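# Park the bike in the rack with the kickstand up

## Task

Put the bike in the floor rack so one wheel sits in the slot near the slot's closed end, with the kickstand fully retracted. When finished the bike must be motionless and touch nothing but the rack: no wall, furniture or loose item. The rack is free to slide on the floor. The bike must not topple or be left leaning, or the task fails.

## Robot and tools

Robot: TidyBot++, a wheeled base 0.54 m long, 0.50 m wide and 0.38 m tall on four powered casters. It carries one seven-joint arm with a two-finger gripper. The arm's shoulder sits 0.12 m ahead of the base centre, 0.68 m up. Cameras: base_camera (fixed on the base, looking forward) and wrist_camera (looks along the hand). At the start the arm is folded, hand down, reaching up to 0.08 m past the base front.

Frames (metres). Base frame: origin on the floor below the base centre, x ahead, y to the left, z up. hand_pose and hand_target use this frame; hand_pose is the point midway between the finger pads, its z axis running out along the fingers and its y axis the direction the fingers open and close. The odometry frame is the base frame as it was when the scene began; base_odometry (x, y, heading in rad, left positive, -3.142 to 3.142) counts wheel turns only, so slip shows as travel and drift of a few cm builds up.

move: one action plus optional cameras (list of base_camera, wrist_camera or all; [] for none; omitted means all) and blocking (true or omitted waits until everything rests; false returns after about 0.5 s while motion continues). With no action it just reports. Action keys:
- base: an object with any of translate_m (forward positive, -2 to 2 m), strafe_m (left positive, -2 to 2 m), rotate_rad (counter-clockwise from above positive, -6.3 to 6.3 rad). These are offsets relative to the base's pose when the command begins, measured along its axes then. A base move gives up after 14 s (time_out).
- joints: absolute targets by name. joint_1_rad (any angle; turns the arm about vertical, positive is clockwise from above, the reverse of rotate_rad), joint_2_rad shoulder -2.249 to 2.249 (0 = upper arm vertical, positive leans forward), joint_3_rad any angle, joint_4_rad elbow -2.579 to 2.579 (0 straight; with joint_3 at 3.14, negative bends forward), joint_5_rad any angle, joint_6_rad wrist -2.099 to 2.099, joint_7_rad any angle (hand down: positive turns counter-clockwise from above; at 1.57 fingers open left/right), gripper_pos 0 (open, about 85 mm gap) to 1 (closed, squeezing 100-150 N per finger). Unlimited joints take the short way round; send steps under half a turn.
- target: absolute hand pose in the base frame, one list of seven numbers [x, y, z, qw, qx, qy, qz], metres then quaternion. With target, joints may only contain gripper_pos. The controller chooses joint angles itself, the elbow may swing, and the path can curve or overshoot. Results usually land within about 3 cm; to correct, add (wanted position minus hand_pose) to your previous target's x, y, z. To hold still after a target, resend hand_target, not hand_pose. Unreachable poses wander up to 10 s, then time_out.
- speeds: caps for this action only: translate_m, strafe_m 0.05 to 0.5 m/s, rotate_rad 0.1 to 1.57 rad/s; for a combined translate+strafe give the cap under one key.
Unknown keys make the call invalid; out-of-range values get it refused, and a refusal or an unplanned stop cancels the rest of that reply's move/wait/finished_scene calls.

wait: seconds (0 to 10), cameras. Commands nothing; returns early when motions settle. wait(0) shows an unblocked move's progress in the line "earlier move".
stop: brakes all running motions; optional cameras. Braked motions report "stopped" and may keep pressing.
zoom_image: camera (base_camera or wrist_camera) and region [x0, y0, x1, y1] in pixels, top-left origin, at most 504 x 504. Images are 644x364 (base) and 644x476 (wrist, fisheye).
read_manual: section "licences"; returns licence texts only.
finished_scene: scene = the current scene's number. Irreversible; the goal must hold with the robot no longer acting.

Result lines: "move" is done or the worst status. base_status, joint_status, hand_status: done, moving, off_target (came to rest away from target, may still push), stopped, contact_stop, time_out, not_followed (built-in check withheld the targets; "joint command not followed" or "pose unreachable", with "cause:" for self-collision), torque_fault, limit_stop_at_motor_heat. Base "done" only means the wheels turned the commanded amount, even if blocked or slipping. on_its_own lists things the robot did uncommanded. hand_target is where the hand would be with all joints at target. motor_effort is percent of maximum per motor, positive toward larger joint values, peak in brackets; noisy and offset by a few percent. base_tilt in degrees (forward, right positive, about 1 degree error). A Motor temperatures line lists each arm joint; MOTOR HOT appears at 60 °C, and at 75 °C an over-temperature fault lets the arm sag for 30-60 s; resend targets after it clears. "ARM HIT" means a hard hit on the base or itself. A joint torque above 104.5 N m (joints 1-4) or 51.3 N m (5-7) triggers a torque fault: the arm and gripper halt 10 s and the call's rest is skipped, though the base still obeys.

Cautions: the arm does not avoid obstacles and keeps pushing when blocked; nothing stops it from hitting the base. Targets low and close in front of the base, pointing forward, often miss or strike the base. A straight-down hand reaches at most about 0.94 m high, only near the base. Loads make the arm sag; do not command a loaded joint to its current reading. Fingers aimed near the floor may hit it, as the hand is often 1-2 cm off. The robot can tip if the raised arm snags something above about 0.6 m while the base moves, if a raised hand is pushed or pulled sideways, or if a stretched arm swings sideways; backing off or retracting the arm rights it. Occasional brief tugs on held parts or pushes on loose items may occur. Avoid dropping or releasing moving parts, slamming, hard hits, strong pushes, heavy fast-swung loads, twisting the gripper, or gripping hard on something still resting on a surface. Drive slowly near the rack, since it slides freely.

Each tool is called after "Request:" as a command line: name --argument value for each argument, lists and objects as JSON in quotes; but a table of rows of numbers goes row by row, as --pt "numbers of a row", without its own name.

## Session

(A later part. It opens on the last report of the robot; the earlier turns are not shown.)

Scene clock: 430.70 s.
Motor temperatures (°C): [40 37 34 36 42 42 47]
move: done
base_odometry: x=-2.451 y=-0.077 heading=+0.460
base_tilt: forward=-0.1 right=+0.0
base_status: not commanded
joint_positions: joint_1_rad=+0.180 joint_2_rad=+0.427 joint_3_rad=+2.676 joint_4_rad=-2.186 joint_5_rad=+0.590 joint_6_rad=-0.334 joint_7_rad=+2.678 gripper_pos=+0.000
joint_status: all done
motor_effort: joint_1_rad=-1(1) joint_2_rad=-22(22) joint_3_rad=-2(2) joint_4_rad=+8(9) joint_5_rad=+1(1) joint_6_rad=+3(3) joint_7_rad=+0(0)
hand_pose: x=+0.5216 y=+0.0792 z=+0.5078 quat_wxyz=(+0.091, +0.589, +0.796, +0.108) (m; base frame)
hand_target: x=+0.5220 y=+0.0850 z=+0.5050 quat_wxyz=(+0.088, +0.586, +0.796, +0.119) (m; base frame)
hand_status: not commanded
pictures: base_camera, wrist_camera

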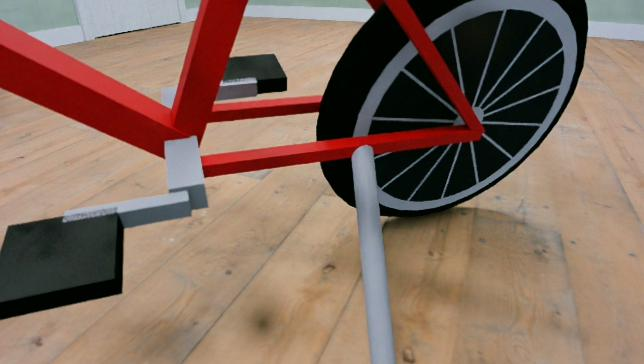

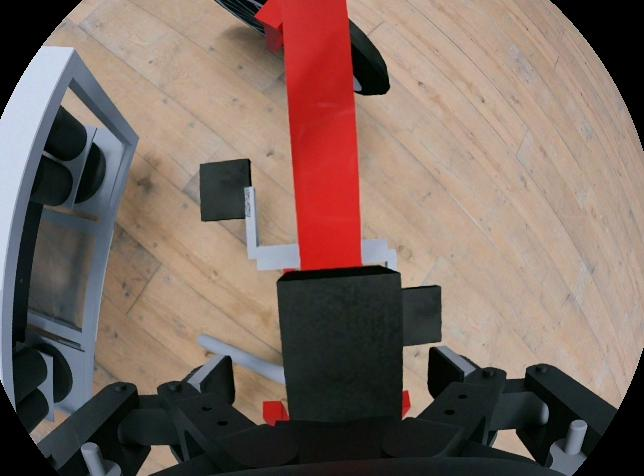

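Request:
move --target '[0.5, 0.085, 0.62, 0.088, 0.586, 0.796, 0.119]' --cameras '["wrist_camera"]'

Request:
move --target '[0.45, 0.085, 0.76, 0, 0.707, 0.707, 0]'

Scene clock: 438.07 s.
Motor temperatures (°C): [40 37 34 36 42 42 47]
move: off_target
base_odometry: x=-2.451 y=-0.077 heading=+0.460
base_tilt: forward=+0.0 right=+0.0
base_status: not commanded
joint_positions: joint_1_rad=+0.082 joint_2_rad=+0.135 joint_3_rad=+2.836 joint_4_rad=-2.103 joint_5_rad=+0.086 joint_6_rad=-0.580 joint_7_rad=+3.145 gripper_pos=+0.000
joint_status: not commanded
motor_effort: joint_1_rad=-1(1) joint_2_rad=-17(23) joint_3_rad=+1(2) joint_4_rad=+13(14) joint_5_rad=+0(1) joint_6_rad=+3(4) joint_7_rad=+0(0)
hand_pose: x=+0.5114 y=+0.0781 z=+0.6123 quat_wxyz=(+0.110, +0.592, +0.789, +0.123) (m; base frame)
hand_target: x=+0.5000 y=+0.0850 z=+0.6200 quat_wxyz=(+0.088, +0.586, +0.796, +0.119) (m; base frame)
hand_status: off_target (0.015 m and 2.8 deg from the pose sent, 0.114 m and 1.4 deg at the start)
pictures: wrist_camera

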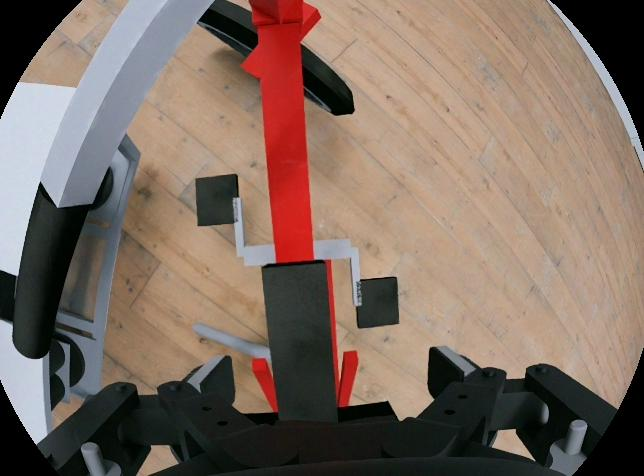

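Scene clock: 440.13 s.
Motor temperatures (°C): [40 37 34 36 42 42 47]
move: off_target
base_odometry: x=-2.451 y=-0.077 heading=+0.460
base_tilt: forward=-0.1 right=+0.1
base_status: not commanded
joint_positions: joint_1_rad=-0.084 joint_2_rad=+0.097 joint_3_rad=+2.958 joint_4_rad=-1.618 joint_5_rad=+0.085 joint_6_rad=-1.395 joint_7_rad=+2.959 gripper_pos=+0.000
joint_status: not commanded
motor_effort: joint_1_rad=-1(1) joint_2_rad=-18(20) joint_3_rad=+1(2) joint_4_rad=+15(15) joint_5_rad=+1(1) joint_6_rad=+0(4) joint_7_rad=+0(0)
hand_pose: x=+0.4723 y=+0.0702 z=+0.7455 quat_wxyz=(+0.036, +0.672, +0.740, -0.004) (m; base frame)
hand_target: x=+0.4500 y=+0.0850 z=+0.7600 quat_wxyz=(+0.000, +0.707, +0.707, +0.000) (m; base frame)
hand_status: off_target (0.030 m and 7.0 deg from the pose sent, 0.160 m and 24.9 deg at the start)
pictures: base_camera, wrist_camera

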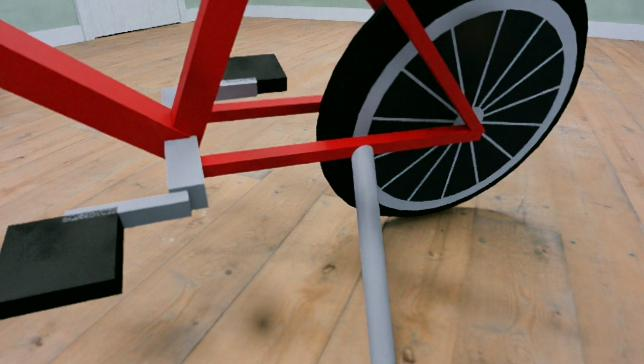

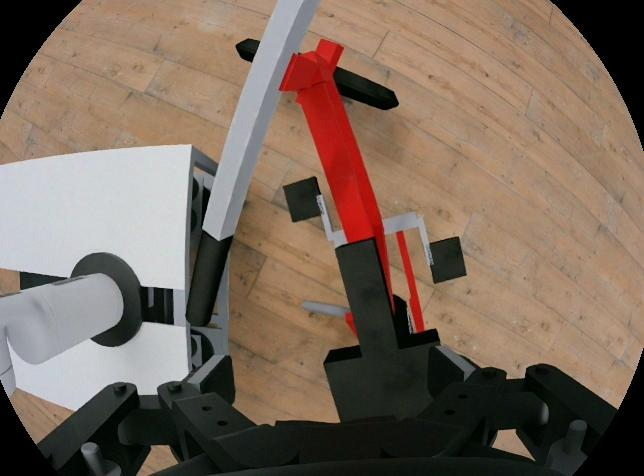

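Request:
move --base '{"translate_m": -0.35}'

Request:
move --target '[0.70, 0.06, 0.70, 0, 0.793, 0.609, 0]'

Scene clock: 462.43 s.
Motor temperatures (°C): [40 37 34 36 42 42 47]
move: done
base_odometry: x=-2.765 y=-0.232 heading=+0.460
base_tilt: forward=-0.1 right=+0.0
base_status: done
joint_positions: joint_1_rad=-0.086 joint_2_rad=+0.082 joint_3_rad=+2.960 joint_4_rad=-1.616 joint_5_rad=+0.083 joint_6_rad=-1.405 joint_7_rad=+2.958 gripper_pos=+0.000
joint_status: not commanded
motor_effort: joint_1_rad=-1(1) joint_2_rad=-18(21) joint_3_rad=+1(2) joint_4_rad=+15(16) joint_5_rad=+1(1) joint_6_rad=+1(2) joint_7_rad=+0(0)
hand_pose: x=+0.4693 y=+0.0698 z=+0.7515 quat_wxyz=(+0.039, +0.672, +0.739, -0.001) (m; base frame)
hand_target: x=+0.4500 y=+0.0850 z=+0.7600 quat_wxyz=(+0.000, +0.707, +0.707, +0.000) (m; base frame)
hand_status: not commanded
pictures: base_camera, wrist_camera

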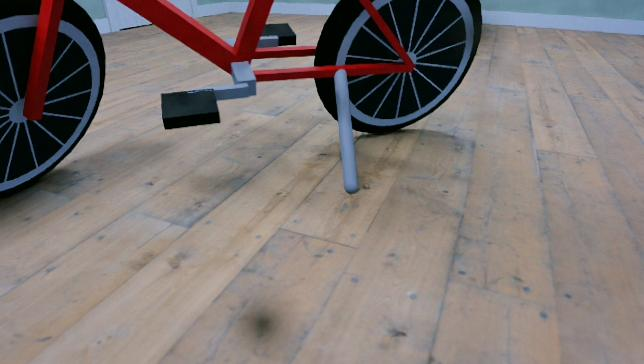

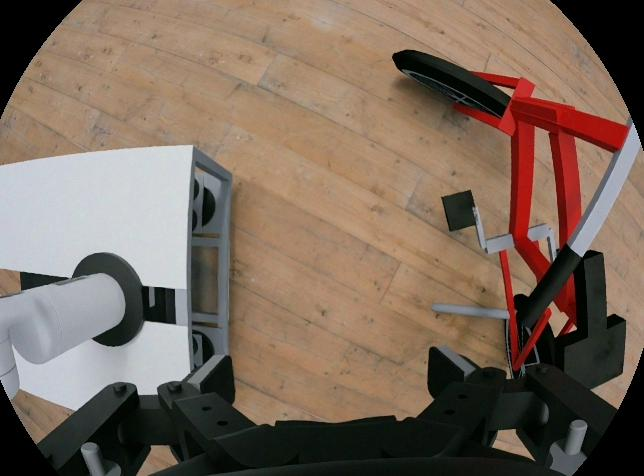

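Scene clock: 464.43 s.
Motor temperatures (°C): [40 37 34 36 42 42 47]
move: off_target
base_odometry: x=-2.765 y=-0.232 heading=+0.460
base_tilt: forward=+0.0 right=+0.0
base_status: not commanded
joint_positions: joint_1_rad=-0.039 joint_2_rad=+0.699 joint_3_rad=+2.960 joint_4_rad=-0.875 joint_5_rad=+0.083 joint_6_rad=-1.518 joint_7_rad=+2.796 gripper_pos=+0.000
joint_status: not commanded
motor_effort: joint_1_rad=-1(2) joint_2_rad=-39(40) joint_3_rad=-1(2) joint_4_rad=+16(16) joint_5_rad=+0(1) joint_6_rad=+1(2) joint_7_rad=+0(0)
hand_pose: x=+0.7128 y=+0.0804 z=+0.6960 quat_wxyz=(+0.000, +0.764, +0.645, +0.033) (m; base frame)
hand_target: x=+0.7000 y=+0.0600 z=+0.7000 quat_wxyz=(+0.000, +0.793, +0.609, +0.000) (m; base frame)
hand_status: off_target (0.024 m and 6.5 deg from the pose sent, 0.237 m and 20.9 deg at the start)
pictures: base_camera, wrist_camera

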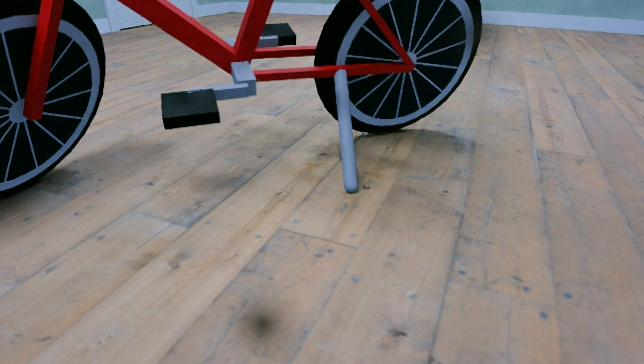

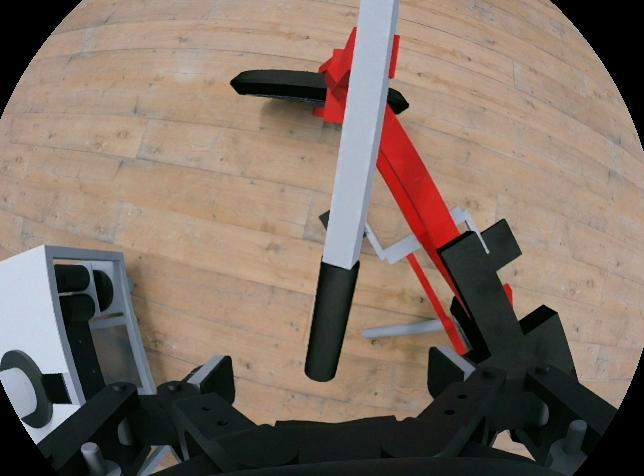

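Request:
move --target '[0.727, 0.072, 0.64, 0, 0.819, 0.574, 0]'

Scene clock: 475.87 s.
Motor temperatures (°C): [40 37 34 36 42 42 47]
move: off_target
base_odometry: x=-2.765 y=-0.232 heading=+0.460
base_tilt: forward=-0.1 right=+0.1
base_status: not commanded
joint_positions: joint_1_rad=-0.042 joint_2_rad=+0.804 joint_3_rad=+2.960 joint_4_rad=-0.874 joint_5_rad=+0.083 joint_6_rad=-1.519 joint_7_rad=+2.694 gripper_pos=+0.000
joint_status: not commanded
motor_effort: joint_1_rad=-1(2) joint_2_rad=-41(45) joint_3_rad=-1(1) joint_4_rad=+14(16) joint_5_rad=+0(1) joint_6_rad=+0(2) joint_7_rad=+0(0)
hand_pose: x=+0.7110 y=+0.0820 z=+0.6338 quat_wxyz=(-0.032, +0.795, +0.605, -0.010) (m; base frame)
hand_target: x=+0.7270 y=+0.0720 z=+0.6400 quat_wxyz=(+0.000, +0.819, +0.574, +0.000) (m; base frame)
hand_status: off_target (0.020 m and 5.9 deg from the pose sent, 0.058 m and 11.0 deg at the start)
pictures: base_camera, wrist_camera

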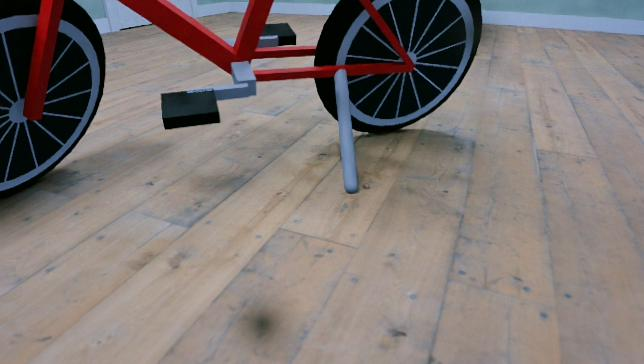

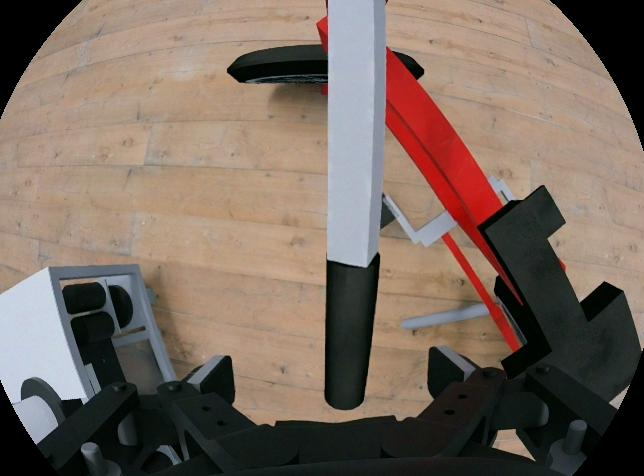

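Request:
move --target '[0.742, 0.07, 0.58, 0, 0.819, 0.574, 0]'

Scene clock: 479.23 s.
Motor temperatures (°C): [40 37 34 36 42 42 47]
move: off_target
base_odometry: x=-2.765 y=-0.232 heading=+0.460
base_tilt: forward=-0.1 right=+0.0
base_status: not commanded
joint_positions: joint_1_rad=-0.042 joint_2_rad=+0.873 joint_3_rad=+2.960 joint_4_rad=-0.889 joint_5_rad=+0.083 joint_6_rad=-1.436 joint_7_rad=+2.692 gripper_pos=+0.000
joint_status: not commanded
motor_effort: joint_1_rad=+0(1) joint_2_rad=-43(45) joint_3_rad=-1(2) joint_4_rad=+15(16) joint_5_rad=+0(1) joint_6_rad=+0(1) joint_7_rad=+0(0)
hand_pose: x=+0.7260 y=+0.0861 z=+0.5866 quat_wxyz=(-0.036, +0.797, +0.604, -0.008) (m; base frame)
hand_target: x=+0.7420 y=+0.0700 z=+0.5800 quat_wxyz=(+0.000, +0.819, +0.574, +0.000) (m; base frame)
hand_status: off_target (0.024 m and 6.0 deg from the pose sent, 0.063 m and 5.9 deg at the start)
pictures: base_camera, wrist_camera

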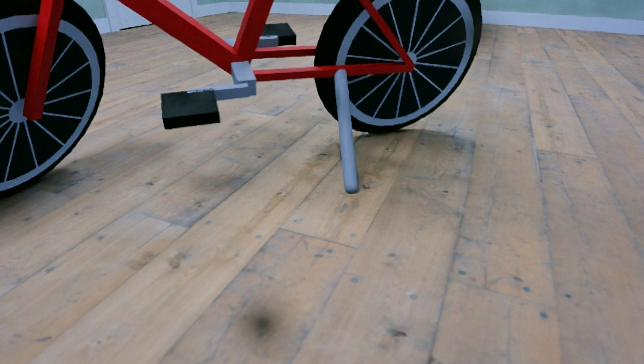

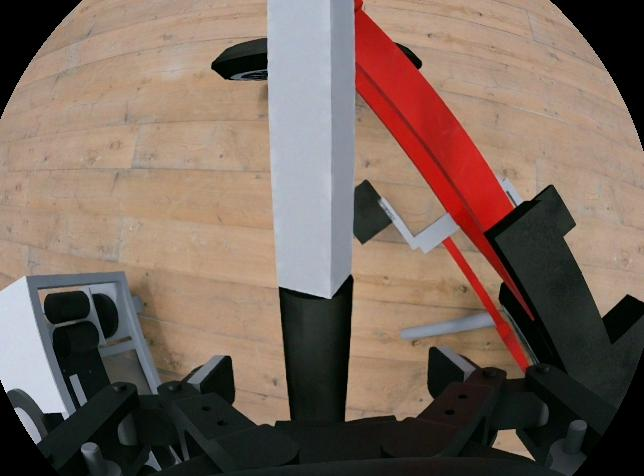

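Request:
move --joints '{"gripper_pos": 0.5}'

Scene clock: 484.20 s.
Motor temperatures (°C): [40 37 34 36 42 42 47]
move: done
base_odometry: x=-2.765 y=-0.232 heading=+0.460
base_tilt: forward=-0.1 right=+0.0
base_status: not commanded
joint_positions: joint_1_rad=-0.042 joint_2_rad=+0.873 joint_3_rad=+2.960 joint_4_rad=-0.889 joint_5_rad=+0.083 joint_6_rad=-1.436 joint_7_rad=+2.692 gripper_pos=+0.500
joint_status: all done
motor_effort: joint_1_rad=-1(1) joint_2_rad=-43(43) joint_3_rad=-1(2) joint_4_rad=+14(15) joint_5_rad=-1(1) joint_6_rad=+0(1) joint_7_rad=+0(0)
hand_pose: x=+0.7260 y=+0.0861 z=+0.5866 quat_wxyz=(-0.036, +0.797, +0.603, -0.008) (m; base frame)
hand_target: x=+0.7420 y=+0.0700 z=+0.5800 quat_wxyz=(+0.000, +0.819, +0.574, +0.000) (m; base frame)
hand_status: not commanded
pictures: base_camera, wrist_camera

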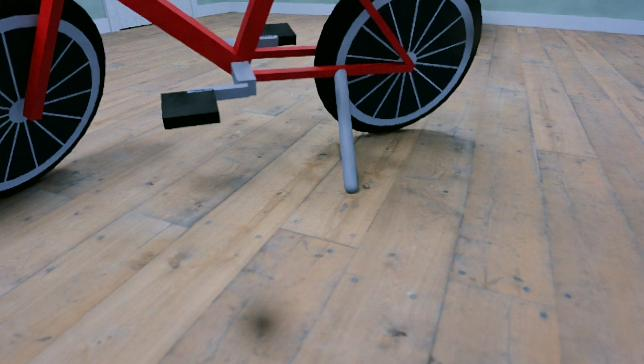

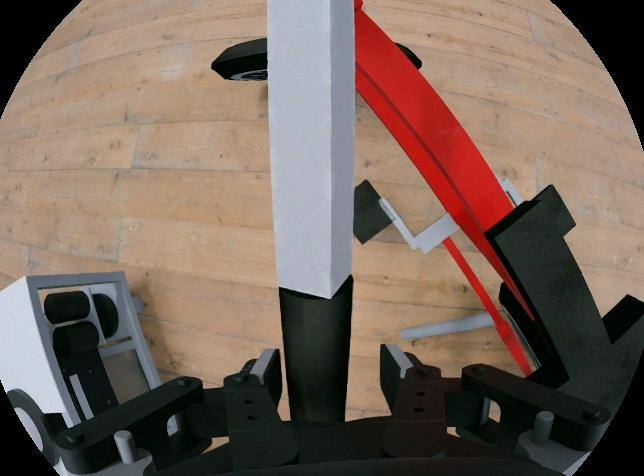

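Request:
move --target '[0.70, 0.092, 0.583, 0, 0.887, 0.462, 0]'

Request:
move --target '[0.65, 0.122, 0.588, 0, 0.934, 0.358, 0]'

Scene clock: 492.40 s.
Motor temperatures (°C): [40 38 34 36 42 42 47]
move: off_target
base_odometry: x=-2.765 y=-0.232 heading=+0.460
base_tilt: forward=+0.0 right=+0.0
base_status: not commanded
joint_positions: joint_1_rad=-0.072 joint_2_rad=+0.795 joint_3_rad=+2.975 joint_4_rad=-1.084 joint_5_rad=+0.083 joint_6_rad=-1.340 joint_7_rad=+2.388 gripper_pos=+0.500
joint_status: not commanded
motor_effort: joint_1_rad=-1(2) joint_2_rad=-41(43) joint_3_rad=-1(2) joint_4_rad=+12(15) joint_5_rad=+0(1) joint_6_rad=-1(2) joint_7_rad=+0(0)
hand_pose: x=+0.6862 y=+0.0972 z=+0.5748 quat_wxyz=(-0.029, +0.869, +0.493, -0.027) (m; base frame)
hand_target: x=+0.7000 y=+0.0920 z=+0.5830 quat_wxyz=(+0.000, +0.887, +0.462, +0.000) (m; base frame)
hand_status: off_target (0.017 m and 6.1 deg from the pose sent, 0.027 m and 19.7 deg at the start)
pictures: base_camera, wrist_camera

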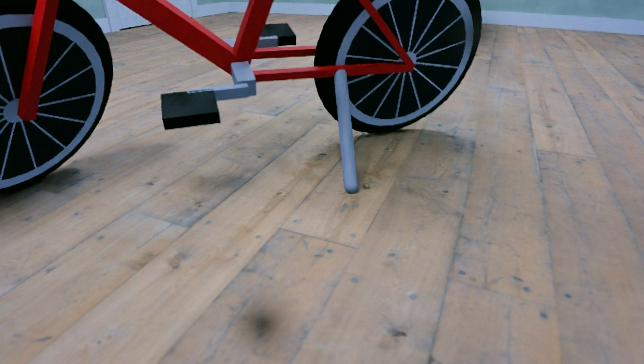

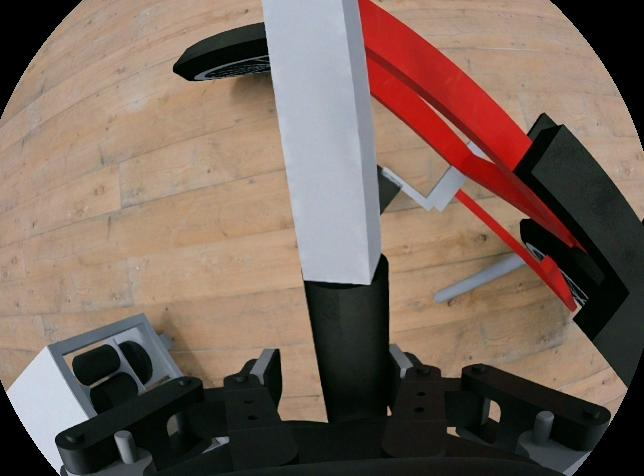

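Scene clock: 493.90 s.
Motor temperatures (°C): [40 38 34 36 42 42 47]
move: off_target
base_odometry: x=-2.765 y=-0.232 heading=+0.460
base_tilt: forward=+0.0 right=+0.0
base_status: not commanded
joint_positions: joint_1_rad=-0.143 joint_2_rad=+0.683 joint_3_rad=+3.000 joint_4_rad=-1.271 joint_5_rad=+0.083 joint_6_rad=-1.250 joint_7_rad=+2.099 gripper_pos=+0.500
joint_status: not commanded
motor_effort: joint_1_rad=-1(2) joint_2_rad=-37(41) joint_3_rad=-1(2) joint_4_rad=+13(14) joint_5_rad=+0(1) joint_6_rad=-2(3) joint_7_rad=+0(0)
hand_pose: x=+0.6429 y=+0.1205 z=+0.5832 quat_wxyz=(-0.009, +0.918, +0.395, -0.027) (m; base frame)
hand_target: x=+0.6500 y=+0.1220 z=+0.5880 quat_wxyz=(+0.000, +0.934, +0.358, +0.000) (m; base frame)
hand_status: off_target (0.009 m and 5.6 deg from the pose sent, 0.046 m and 17.8 deg at the start)
pictures: base_camera, wrist_camera

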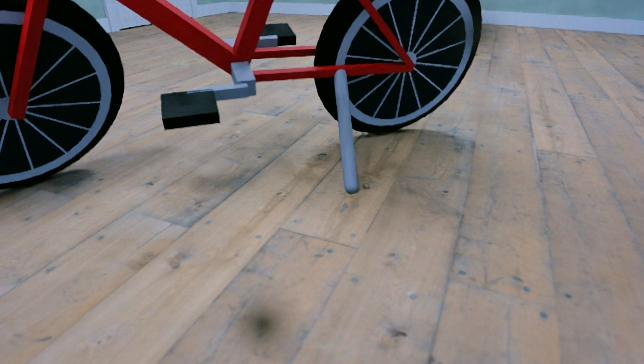

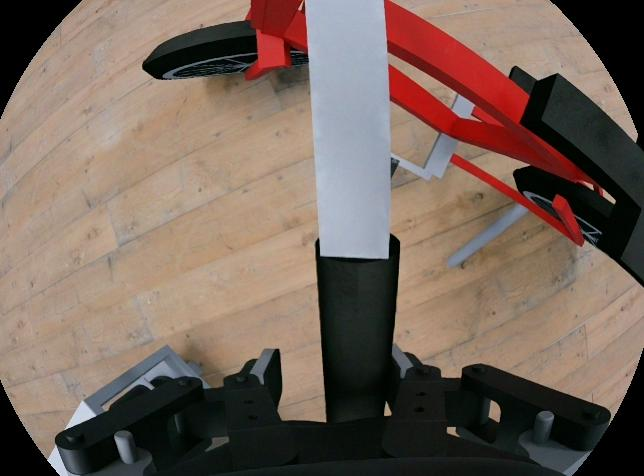

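Request:
move --target '[0.612, 0.165, 0.594, 0, 0.972, 0.233, 0]'

Request:
move --target '[0.59, 0.21, 0.598, 0, 0.993, 0.12, 0]'

Scene clock: 498.23 s.
Motor temperatures (°C): [40 38 34 36 42 42 47]
move: off_target
base_odometry: x=-2.765 y=-0.232 heading=+0.460
base_tilt: forward=+0.0 right=+0.0
base_status: not commanded
joint_positions: joint_1_rad=-0.258 joint_2_rad=+0.614 joint_3_rad=+3.049 joint_4_rad=-1.361 joint_5_rad=+0.083 joint_6_rad=-1.209 joint_7_rad=+1.762 gripper_pos=+0.500
joint_status: not commanded
motor_effort: joint_1_rad=-3(4) joint_2_rad=-35(38) joint_3_rad=-2(2) joint_4_rad=+12(13) joint_5_rad=-2(2) joint_6_rad=-3(4) joint_7_rad=+0(0)
hand_pose: x=+0.6142 y=+0.1526 z=+0.5927 quat_wxyz=(+0.013, +0.961, +0.275, -0.019) (m; base frame)
hand_target: x=+0.6120 y=+0.1650 z=+0.5940 quat_wxyz=(+0.000, +0.972, +0.233, +0.000) (m; base frame)
hand_status: off_target (0.013 m and 5.6 deg from the pose sent, 0.055 m and 19.8 deg at the start)
pictures: base_camera, wrist_camera

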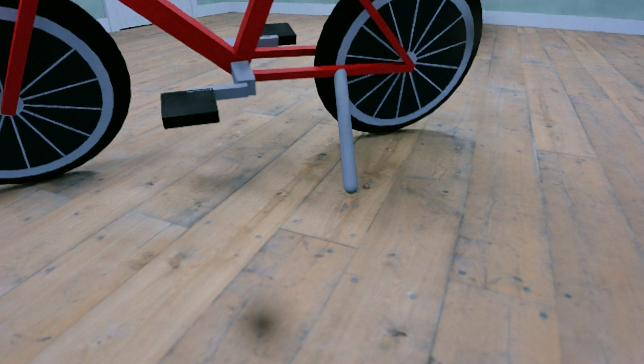

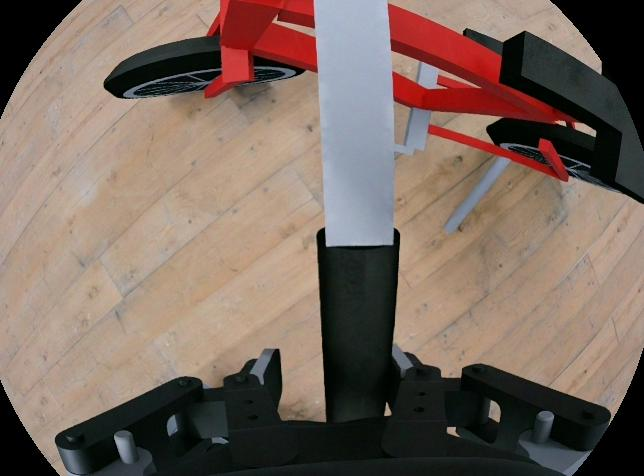

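Scene clock: 499.57 s.
Motor temperatures (°C): [40 38 34 36 42 42 47]
move: off_target
base_odometry: x=-2.765 y=-0.232 heading=+0.460
base_tilt: forward=-0.1 right=+0.0
base_status: not commanded
joint_positions: joint_1_rad=-0.364 joint_2_rad=+0.588 joint_3_rad=+3.098 joint_4_rad=-1.373 joint_5_rad=+0.083 joint_6_rad=-1.209 joint_7_rad=+1.455 gripper_pos=+0.500
joint_status: not commanded
motor_effort: joint_1_rad=-5(6) joint_2_rad=-33(35) joint_3_rad=-2(3) joint_4_rad=+12(13) joint_5_rad=-3(4) joint_6_rad=-2(3) joint_7_rad=+0(0)
hand_pose: x=+0.6017 y=+0.1817 z=+0.6020 quat_wxyz=(+0.029, +0.987, +0.157, -0.006) (m; base frame)
hand_target: x=+0.5900 y=+0.2100 z=+0.5980 quat_wxyz=(+0.000, +0.993, +0.120, +0.000) (m; base frame)
hand_status: off_target (0.031 m and 5.5 deg from the pose sent, 0.062 m and 18.3 deg at the start)
pictures: base_camera, wrist_camera

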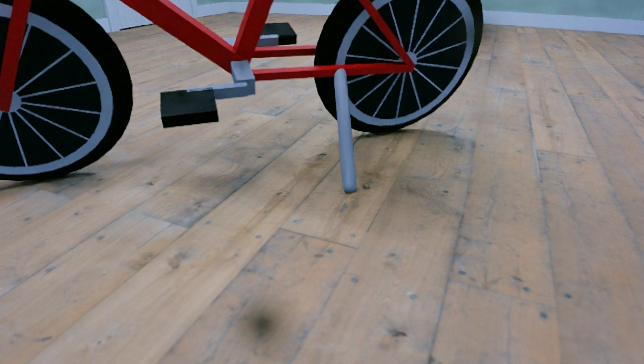

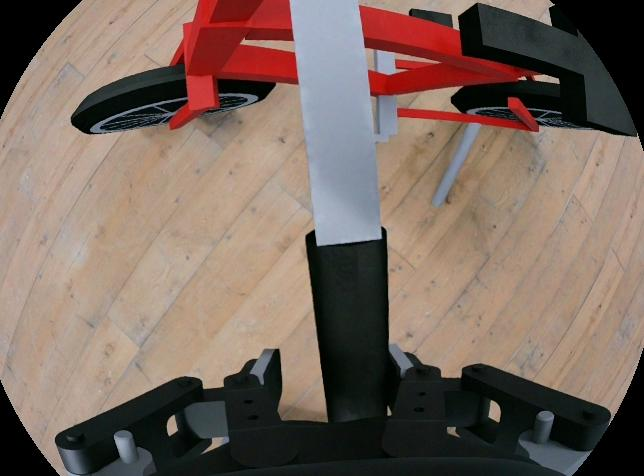

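Request:
move --target '[0.585, 0.24, 0.598, 0, 0.9976, 0.07, 0]'

Request:
zoom_image --camera "base_camera" --region '[0, 0, 500, 240]'

Scene clock: 503.77 s.
Motor temperatures (°C): [40 38 34 36 42 42 47]
move: off_target
base_odometry: x=-2.765 y=-0.232 heading=+0.460
base_tilt: forward=+0.0 right=+0.0
base_status: not commanded
joint_positions: joint_1_rad=-0.418 joint_2_rad=+0.582 joint_3_rad=+3.128 joint_4_rad=-1.370 joint_5_rad=+0.083 joint_6_rad=-1.209 joint_7_rad=+1.304 gripper_pos=+0.500
joint_status: not commanded
motor_effort: joint_1_rad=-6(7) joint_2_rad=-30(33) joint_3_rad=-3(5) joint_4_rad=+11(12) joint_5_rad=-4(6) joint_6_rad=+2(3) joint_7_rad=+0(1)
hand_pose: x=+0.5988 y=+0.1950 z=+0.6062 quat_wxyz=(+0.036, +0.995, +0.096, +0.003) (m; base frame)
hand_target: x=+0.5850 y=+0.2400 z=+0.5980 quat_wxyz=(+0.000, +0.998, +0.070, +0.000) (m; base frame)
hand_status: off_target (0.048 m and 5.1 deg from the pose sent, 0.061 m and 10.6 deg at the start)
pictures: base_camera, wrist_camera

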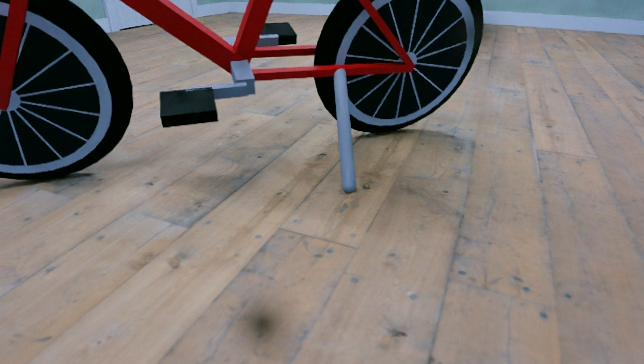

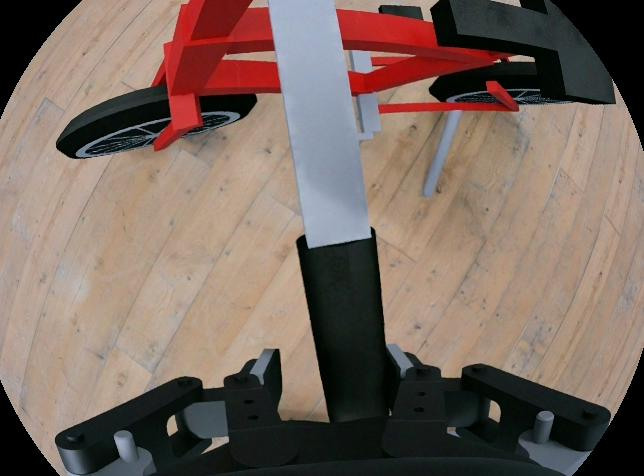

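Scaled by 1.008.

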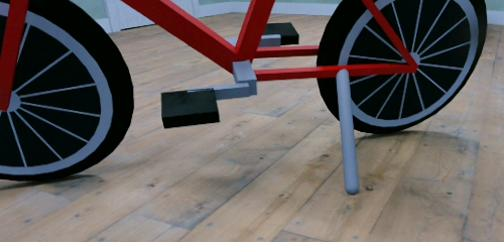

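Request:
move --target '[0.595, 0.20, 0.605, 0, 0.9976, 0.07, 0]' --joints '{"gripper_pos": 0.1}' --cameras '[]'

Request:
move --target '[0.50, 0.20, 0.80, 0, 0.9976, 0.07, 0]'

Scene clock: 510.03 s.
Motor temperatures (°C): [40 38 34 36 42 42 47]
move: off_target
base_odometry: x=-2.765 y=-0.232 heading=+0.460
base_tilt: forward=-0.1 right=+0.0
base_status: not commanded
joint_positions: joint_1_rad=-0.381 joint_2_rad=+0.584 joint_3_rad=+3.125 joint_4_rad=-1.375 joint_5_rad=+0.074 joint_6_rad=-1.209 joint_7_rad=+1.304 gripper_pos=+0.100
joint_status: all done
motor_effort: joint_1_rad=-2(6) joint_2_rad=-34(36) joint_3_rad=+0(3) joint_4_rad=+14(15) joint_5_rad=+0(4) joint_6_rad=+0(2) joint_7_rad=+0(1)
hand_pose: x=+0.6015 y=+0.1806 z=+0.6032 quat_wxyz=(+0.032, +0.996, +0.078, -0.003) (m; base frame)
hand_target: x=+0.5950 y=+0.2000 z=+0.6050 quat_wxyz=(+0.000, +0.998, +0.070, +0.000) (m; base frame)
hand_status: off_target (0.021 m and 3.8 deg from the pose sent, 0.006 m and 5.1 deg at the start)
pictures: none
No camera images: "cameras" was empty.

Scene clock: 511.57 s.
Motor temperatures (°C): [40 38 34 36 42 42 47]
move: off_target
base_odometry: x=-2.765 y=-0.232 heading=+0.460
base_tilt: forward=-0.1 right=+0.0
base_status: not commanded
joint_positions: joint_1_rad=-0.401 joint_2_rad=+0.288 joint_3_rad=+3.055 joint_4_rad=-1.223 joint_5_rad=+0.074 joint_6_rad=-1.575 joint_7_rad=+1.280 gripper_pos=+0.100
joint_status: not commanded
motor_effort: joint_1_rad=-1(2) joint_2_rad=-26(37) joint_3_rad=+1(2) joint_4_rad=+16(16) joint_5_rad=+1(1) joint_6_rad=+0(2) joint_7_rad=+0(0)
hand_pose: x=+0.5283 y=+0.1878 z=+0.7944 quat_wxyz=(+0.012, +0.995, +0.095, +0.036) (m; base frame)
hand_target: x=+0.5000 y=+0.2000 z=+0.8000 quat_wxyz=(+0.000, +0.998, +0.070, +0.000) (m; base frame)
hand_status: off_target (0.031 m and 5.2 deg from the pose sent, 0.222 m and 3.8 deg at the start)
pictures: base_camera, wrist_camera

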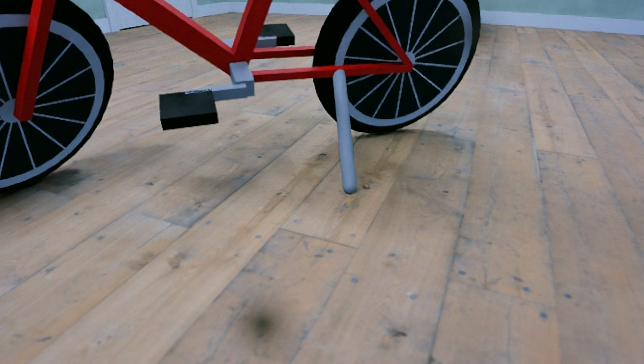

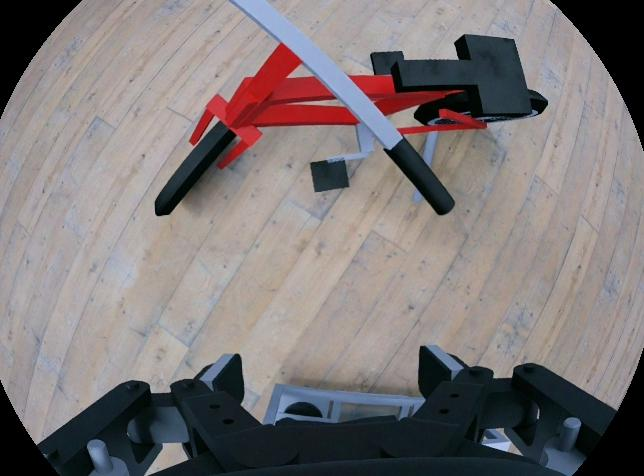

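Request:
move --base '{"strafe_m": 1.05, "translate_m": -0.03}' --joints '{"joint_1_rad": 0.0, "joint_2_rad": -0.339, "joint_3_rad": 3.11, "joint_4_rad": -2.512, "joint_5_rad": -0.03, "joint_6_rad": -0.5, "joint_7_rad": 1.562, "gripper_pos": 1.0}'

Request:
move --base '{"rotate_rad": 1.28}'

Scene clock: 566.90 s.
Motor temperatures (°C): [40 37 34 36 42 42 47]
move: done
base_odometry: x=-3.258 y=+0.695 heading=+0.460
base_tilt: forward=-0.1 right=+0.0
base_status: done
joint_positions: joint_1_rad=-0.012 joint_2_rad=-0.318 joint_3_rad=+3.092 joint_4_rad=-2.484 joint_5_rad=+0.041 joint_6_rad=-0.581 joint_7_rad=+1.483 gripper_pos=+0.999
joint_status: all done
motor_effort: joint_1_rad=-1(4) joint_2_rad=-3(27) joint_3_rad=+2(3) joint_4_rad=+14(17) joint_5_rad=+1(2) joint_6_rad=+4(5) joint_7_rad=+0(1)
hand_pose: x=+0.3669 y=+0.0081 z=+0.6177 quat_wxyz=(+0.008, +0.980, +0.002, +0.197) (m; base frame)
hand_target: x=+0.3782 y=+0.0129 z=+0.6227 quat_wxyz=(-0.009, +0.973, +0.000, +0.232) (m; base frame)
hand_status: not commanded
pictures: base_camera, wrist_camera

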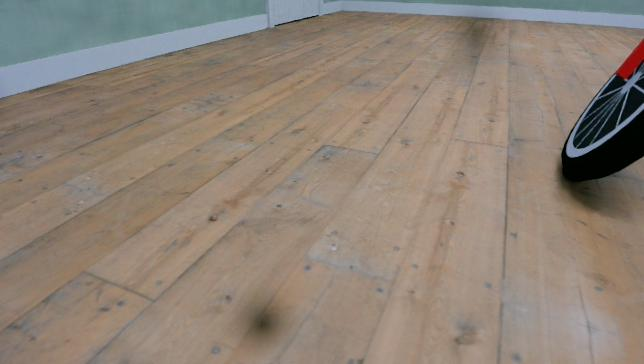

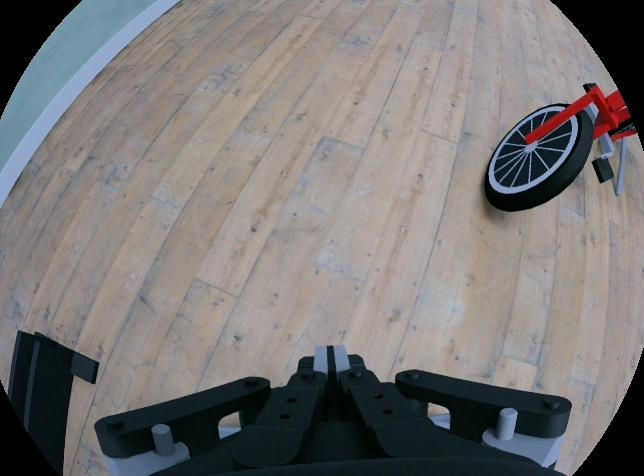

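Scene clock: 569.00 s.
Motor temperatures (°C): [40 37 34 36 42 42 47]
move: done
base_odometry: x=-3.258 y=+0.695 heading=+1.739
base_tilt: forward=+0.0 right=+0.0
base_status: done
joint_positions: joint_1_rad=-0.010 joint_2_rad=-0.318 joint_3_rad=+3.095 joint_4_rad=-2.484 joint_5_rad=+0.038 joint_6_rad=-0.576 joint_7_rad=+1.484 gripper_pos=+0.999
joint_status: not commanded
motor_effort: joint_1_rad=-1(2) joint_2_rad=-3(4) joint_3_rad=+2(4) joint_4_rad=+15(15) joint_5_rad=+0(1) joint_6_rad=+4(5) joint_7_rad=+0(0)
hand_pose: x=+0.3682 y=+0.0074 z=+0.6184 quat_wxyz=(+0.007, +0.980, -0.001, +0.199) (m; base frame)
hand_target: x=+0.3782 y=+0.0129 z=+0.6227 quat_wxyz=(-0.009, +0.973, +0.000, +0.232) (m; base frame)
hand_status: not commanded
pictures: base_camera, wrist_camera

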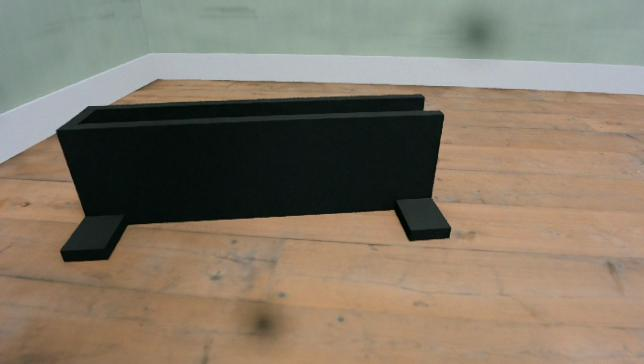

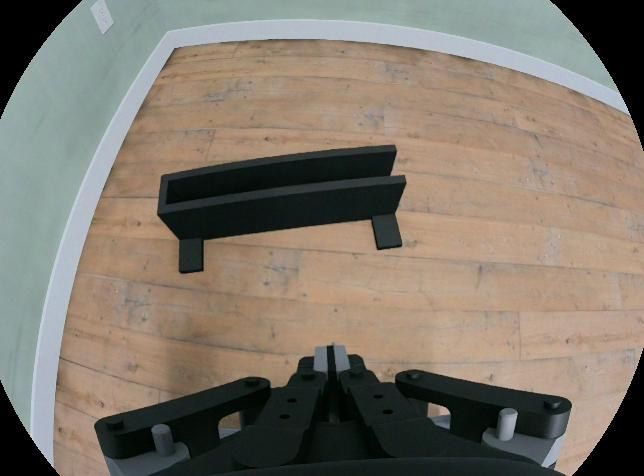

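Request:
move --base '{"translate_m": 0.18, "strafe_m": -0.1}' --target '[0.60, -0.06, 0.36, 0, 1, 0, 0]'

Scene clock: 587.03 s.
Motor temperatures (°C): [40 37 34 36 42 42 47]
move: off_target
base_odometry: x=-3.189 y=+0.890 heading=+1.740
base_tilt: forward=+0.0 right=+0.1
base_status: done
joint_positions: joint_1_rad=+0.117 joint_2_rad=+0.889 joint_3_rad=+3.120 joint_4_rad=-1.753 joint_5_rad=+0.038 joint_6_rad=-0.575 joint_7_rad=+1.614 gripper_pos=+0.999
joint_status: not commanded
motor_effort: joint_1_rad=-1(2) joint_2_rad=-35(36) joint_3_rad=+1(3) joint_4_rad=+6(15) joint_5_rad=+0(1) joint_6_rad=+0(5) joint_7_rad=+0(0)
hand_pose: x=+0.5704 y=-0.0467 z=+0.3607 quat_wxyz=(-0.001, +0.999, -0.014, -0.038) (m; base frame)
hand_target: x=+0.6000 y=-0.0600 z=+0.3600 quat_wxyz=(+0.000, +1.000, +0.000, +0.000) (m; base frame)
hand_status: off_target (0.032 m and 4.6 deg from the pose sent, 0.354 m and 23.0 deg at the start)
pictures: base_camera, wrist_camera

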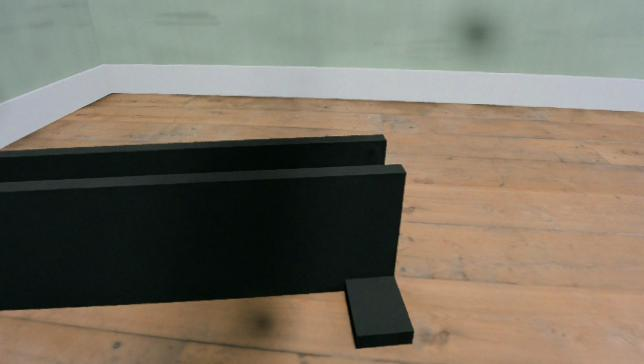

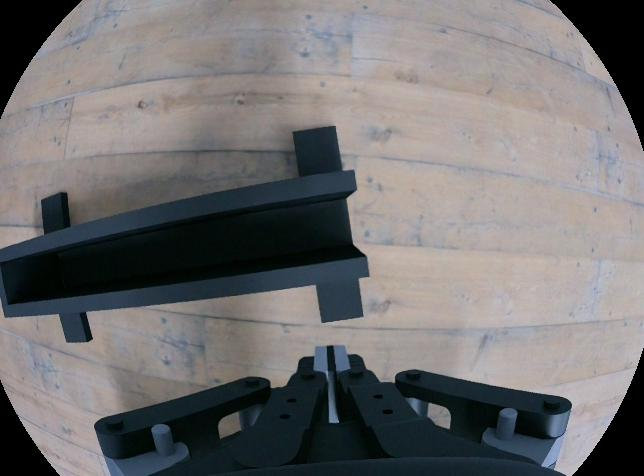

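Request:
move --target '[0.66, -0.06, 0.25, 0, 0.9994, 0, 0.035]'

Scene clock: 597.37 s.
Motor temperatures (°C): [40 37 34 36 42 42 47]
move: off_target
base_odometry: x=-3.189 y=+0.890 heading=+1.740
base_tilt: forward=-0.1 right=+0.0
base_status: not commanded
joint_positions: joint_1_rad=+0.117 joint_2_rad=+1.174 joint_3_rad=+3.120 joint_4_rad=-1.552 joint_5_rad=+0.038 joint_6_rad=-0.452 joint_7_rad=+1.615 gripper_pos=+0.999
joint_status: not commanded
motor_effort: joint_1_rad=-1(1) joint_2_rad=-39(42) joint_3_rad=+0(1) joint_4_rad=+5(7) joint_5_rad=+0(1) joint_6_rad=-1(1) joint_7_rad=+0(0)
hand_pose: x=+0.6202 y=-0.0500 z=+0.2461 quat_wxyz=(-0.003, +1.000, -0.015, -0.018) (m; base frame)
hand_target: x=+0.6600 y=-0.0600 z=+0.2500 quat_wxyz=(+0.000, +0.999, +0.000, +0.035) (m; base frame)
hand_status: off_target (0.041 m and 6.3 deg from the pose sent, 0.143 m and 8.5 deg at the start)
pictures: base_camera, wrist_camera

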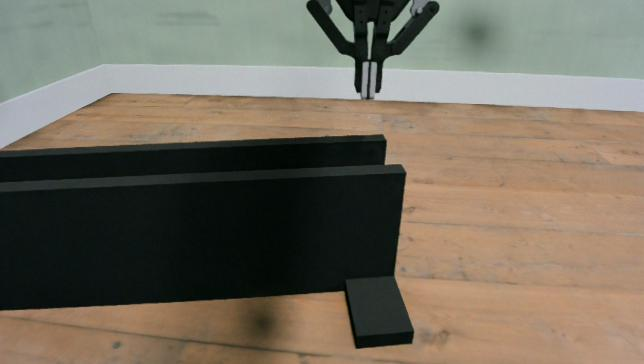

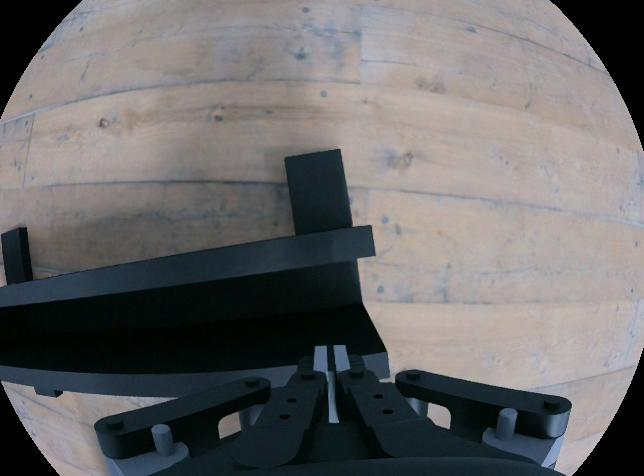

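Request:
move --target '[0.681, -0.056, 0.195, 0, 0.9994, 0, 0.035]'

Scene clock: 603.63 s.
Motor temperatures (°C): [40 37 34 36 42 42 47]
move: off_target
base_odometry: x=-3.189 y=+0.890 heading=+1.740
base_tilt: forward=+0.0 right=+0.0
base_status: not commanded
joint_positions: joint_1_rad=+0.117 joint_2_rad=+1.312 joint_3_rad=+3.120 joint_4_rad=-1.403 joint_5_rad=+0.038 joint_6_rad=-0.449 joint_7_rad=+1.615 gripper_pos=+0.999
joint_status: not commanded
motor_effort: joint_1_rad=-1(1) joint_2_rad=-41(43) joint_3_rad=+0(2) joint_4_rad=+5(6) joint_5_rad=+0(1) joint_6_rad=-1(1) joint_7_rad=+0(0)
hand_pose: x=+0.6463 y=-0.0527 z=+0.1923 quat_wxyz=(-0.003, +1.000, -0.016, -0.011) (m; base frame)
hand_target: x=+0.6810 y=-0.0560 z=+0.1950 quat_wxyz=(+0.000, +0.999, +0.000, +0.035) (m; base frame)
hand_status: off_target (0.035 m and 5.6 deg from the pose sent, 0.080 m and 6.3 deg at the start)
pictures: base_camera, wrist_camera

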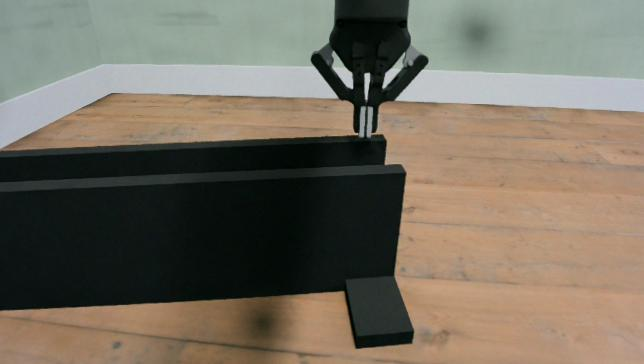

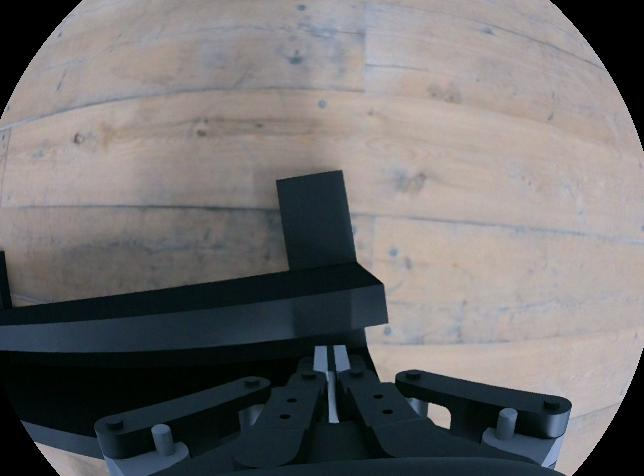

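Request:
move --target '[0.676, -0.056, 0.16, 0, 0.9994, 0, 0.035]'

Scene clock: 617.53 s.
Motor temperatures (°C): [40 38 34 36 42 42 47]
move: off_target
base_odometry: x=-3.189 y=+0.890 heading=+1.740
base_tilt: forward=+0.0 right=+0.0
base_status: not commanded
joint_positions: joint_1_rad=+0.117 joint_2_rad=+1.344 joint_3_rad=+3.120 joint_4_rad=-1.372 joint_5_rad=+0.038 joint_6_rad=-0.418 joint_7_rad=+1.615 gripper_pos=+0.999
joint_status: not commanded
motor_effort: joint_1_rad=+1(1) joint_2_rad=-32(41) joint_3_rad=+2(3) joint_4_rad=+9(9) joint_5_rad=+1(1) joint_6_rad=+5(8) joint_7_rad=+0(0)
hand_pose: x=+0.6588 y=-0.0537 z=+0.1793 quat_wxyz=(-0.002, +1.000, -0.017, +0.004) (m; base frame)
hand_target: x=+0.6760 y=-0.0560 z=+0.1600 quat_wxyz=(+0.000, +0.999, +0.000, +0.035) (m; base frame)
hand_status: off_target (0.026 m and 4.0 deg from the pose sent, 0.044 m and 5.6 deg at the start)
pictures: base_camera, wrist_camera

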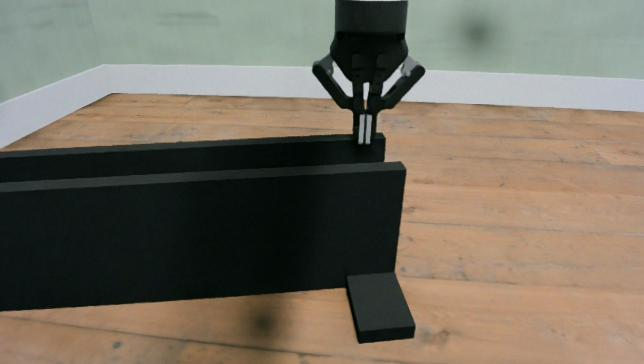

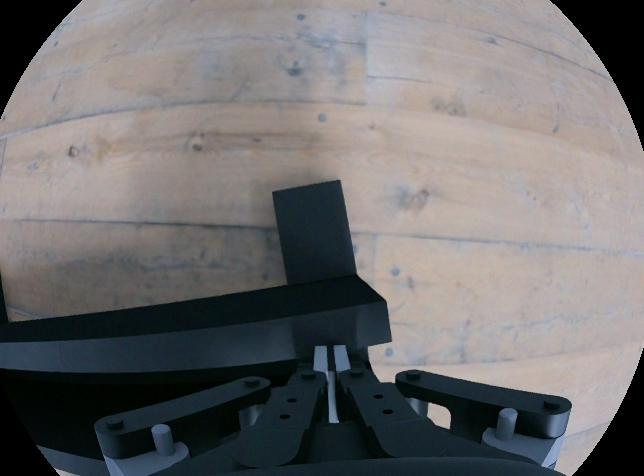

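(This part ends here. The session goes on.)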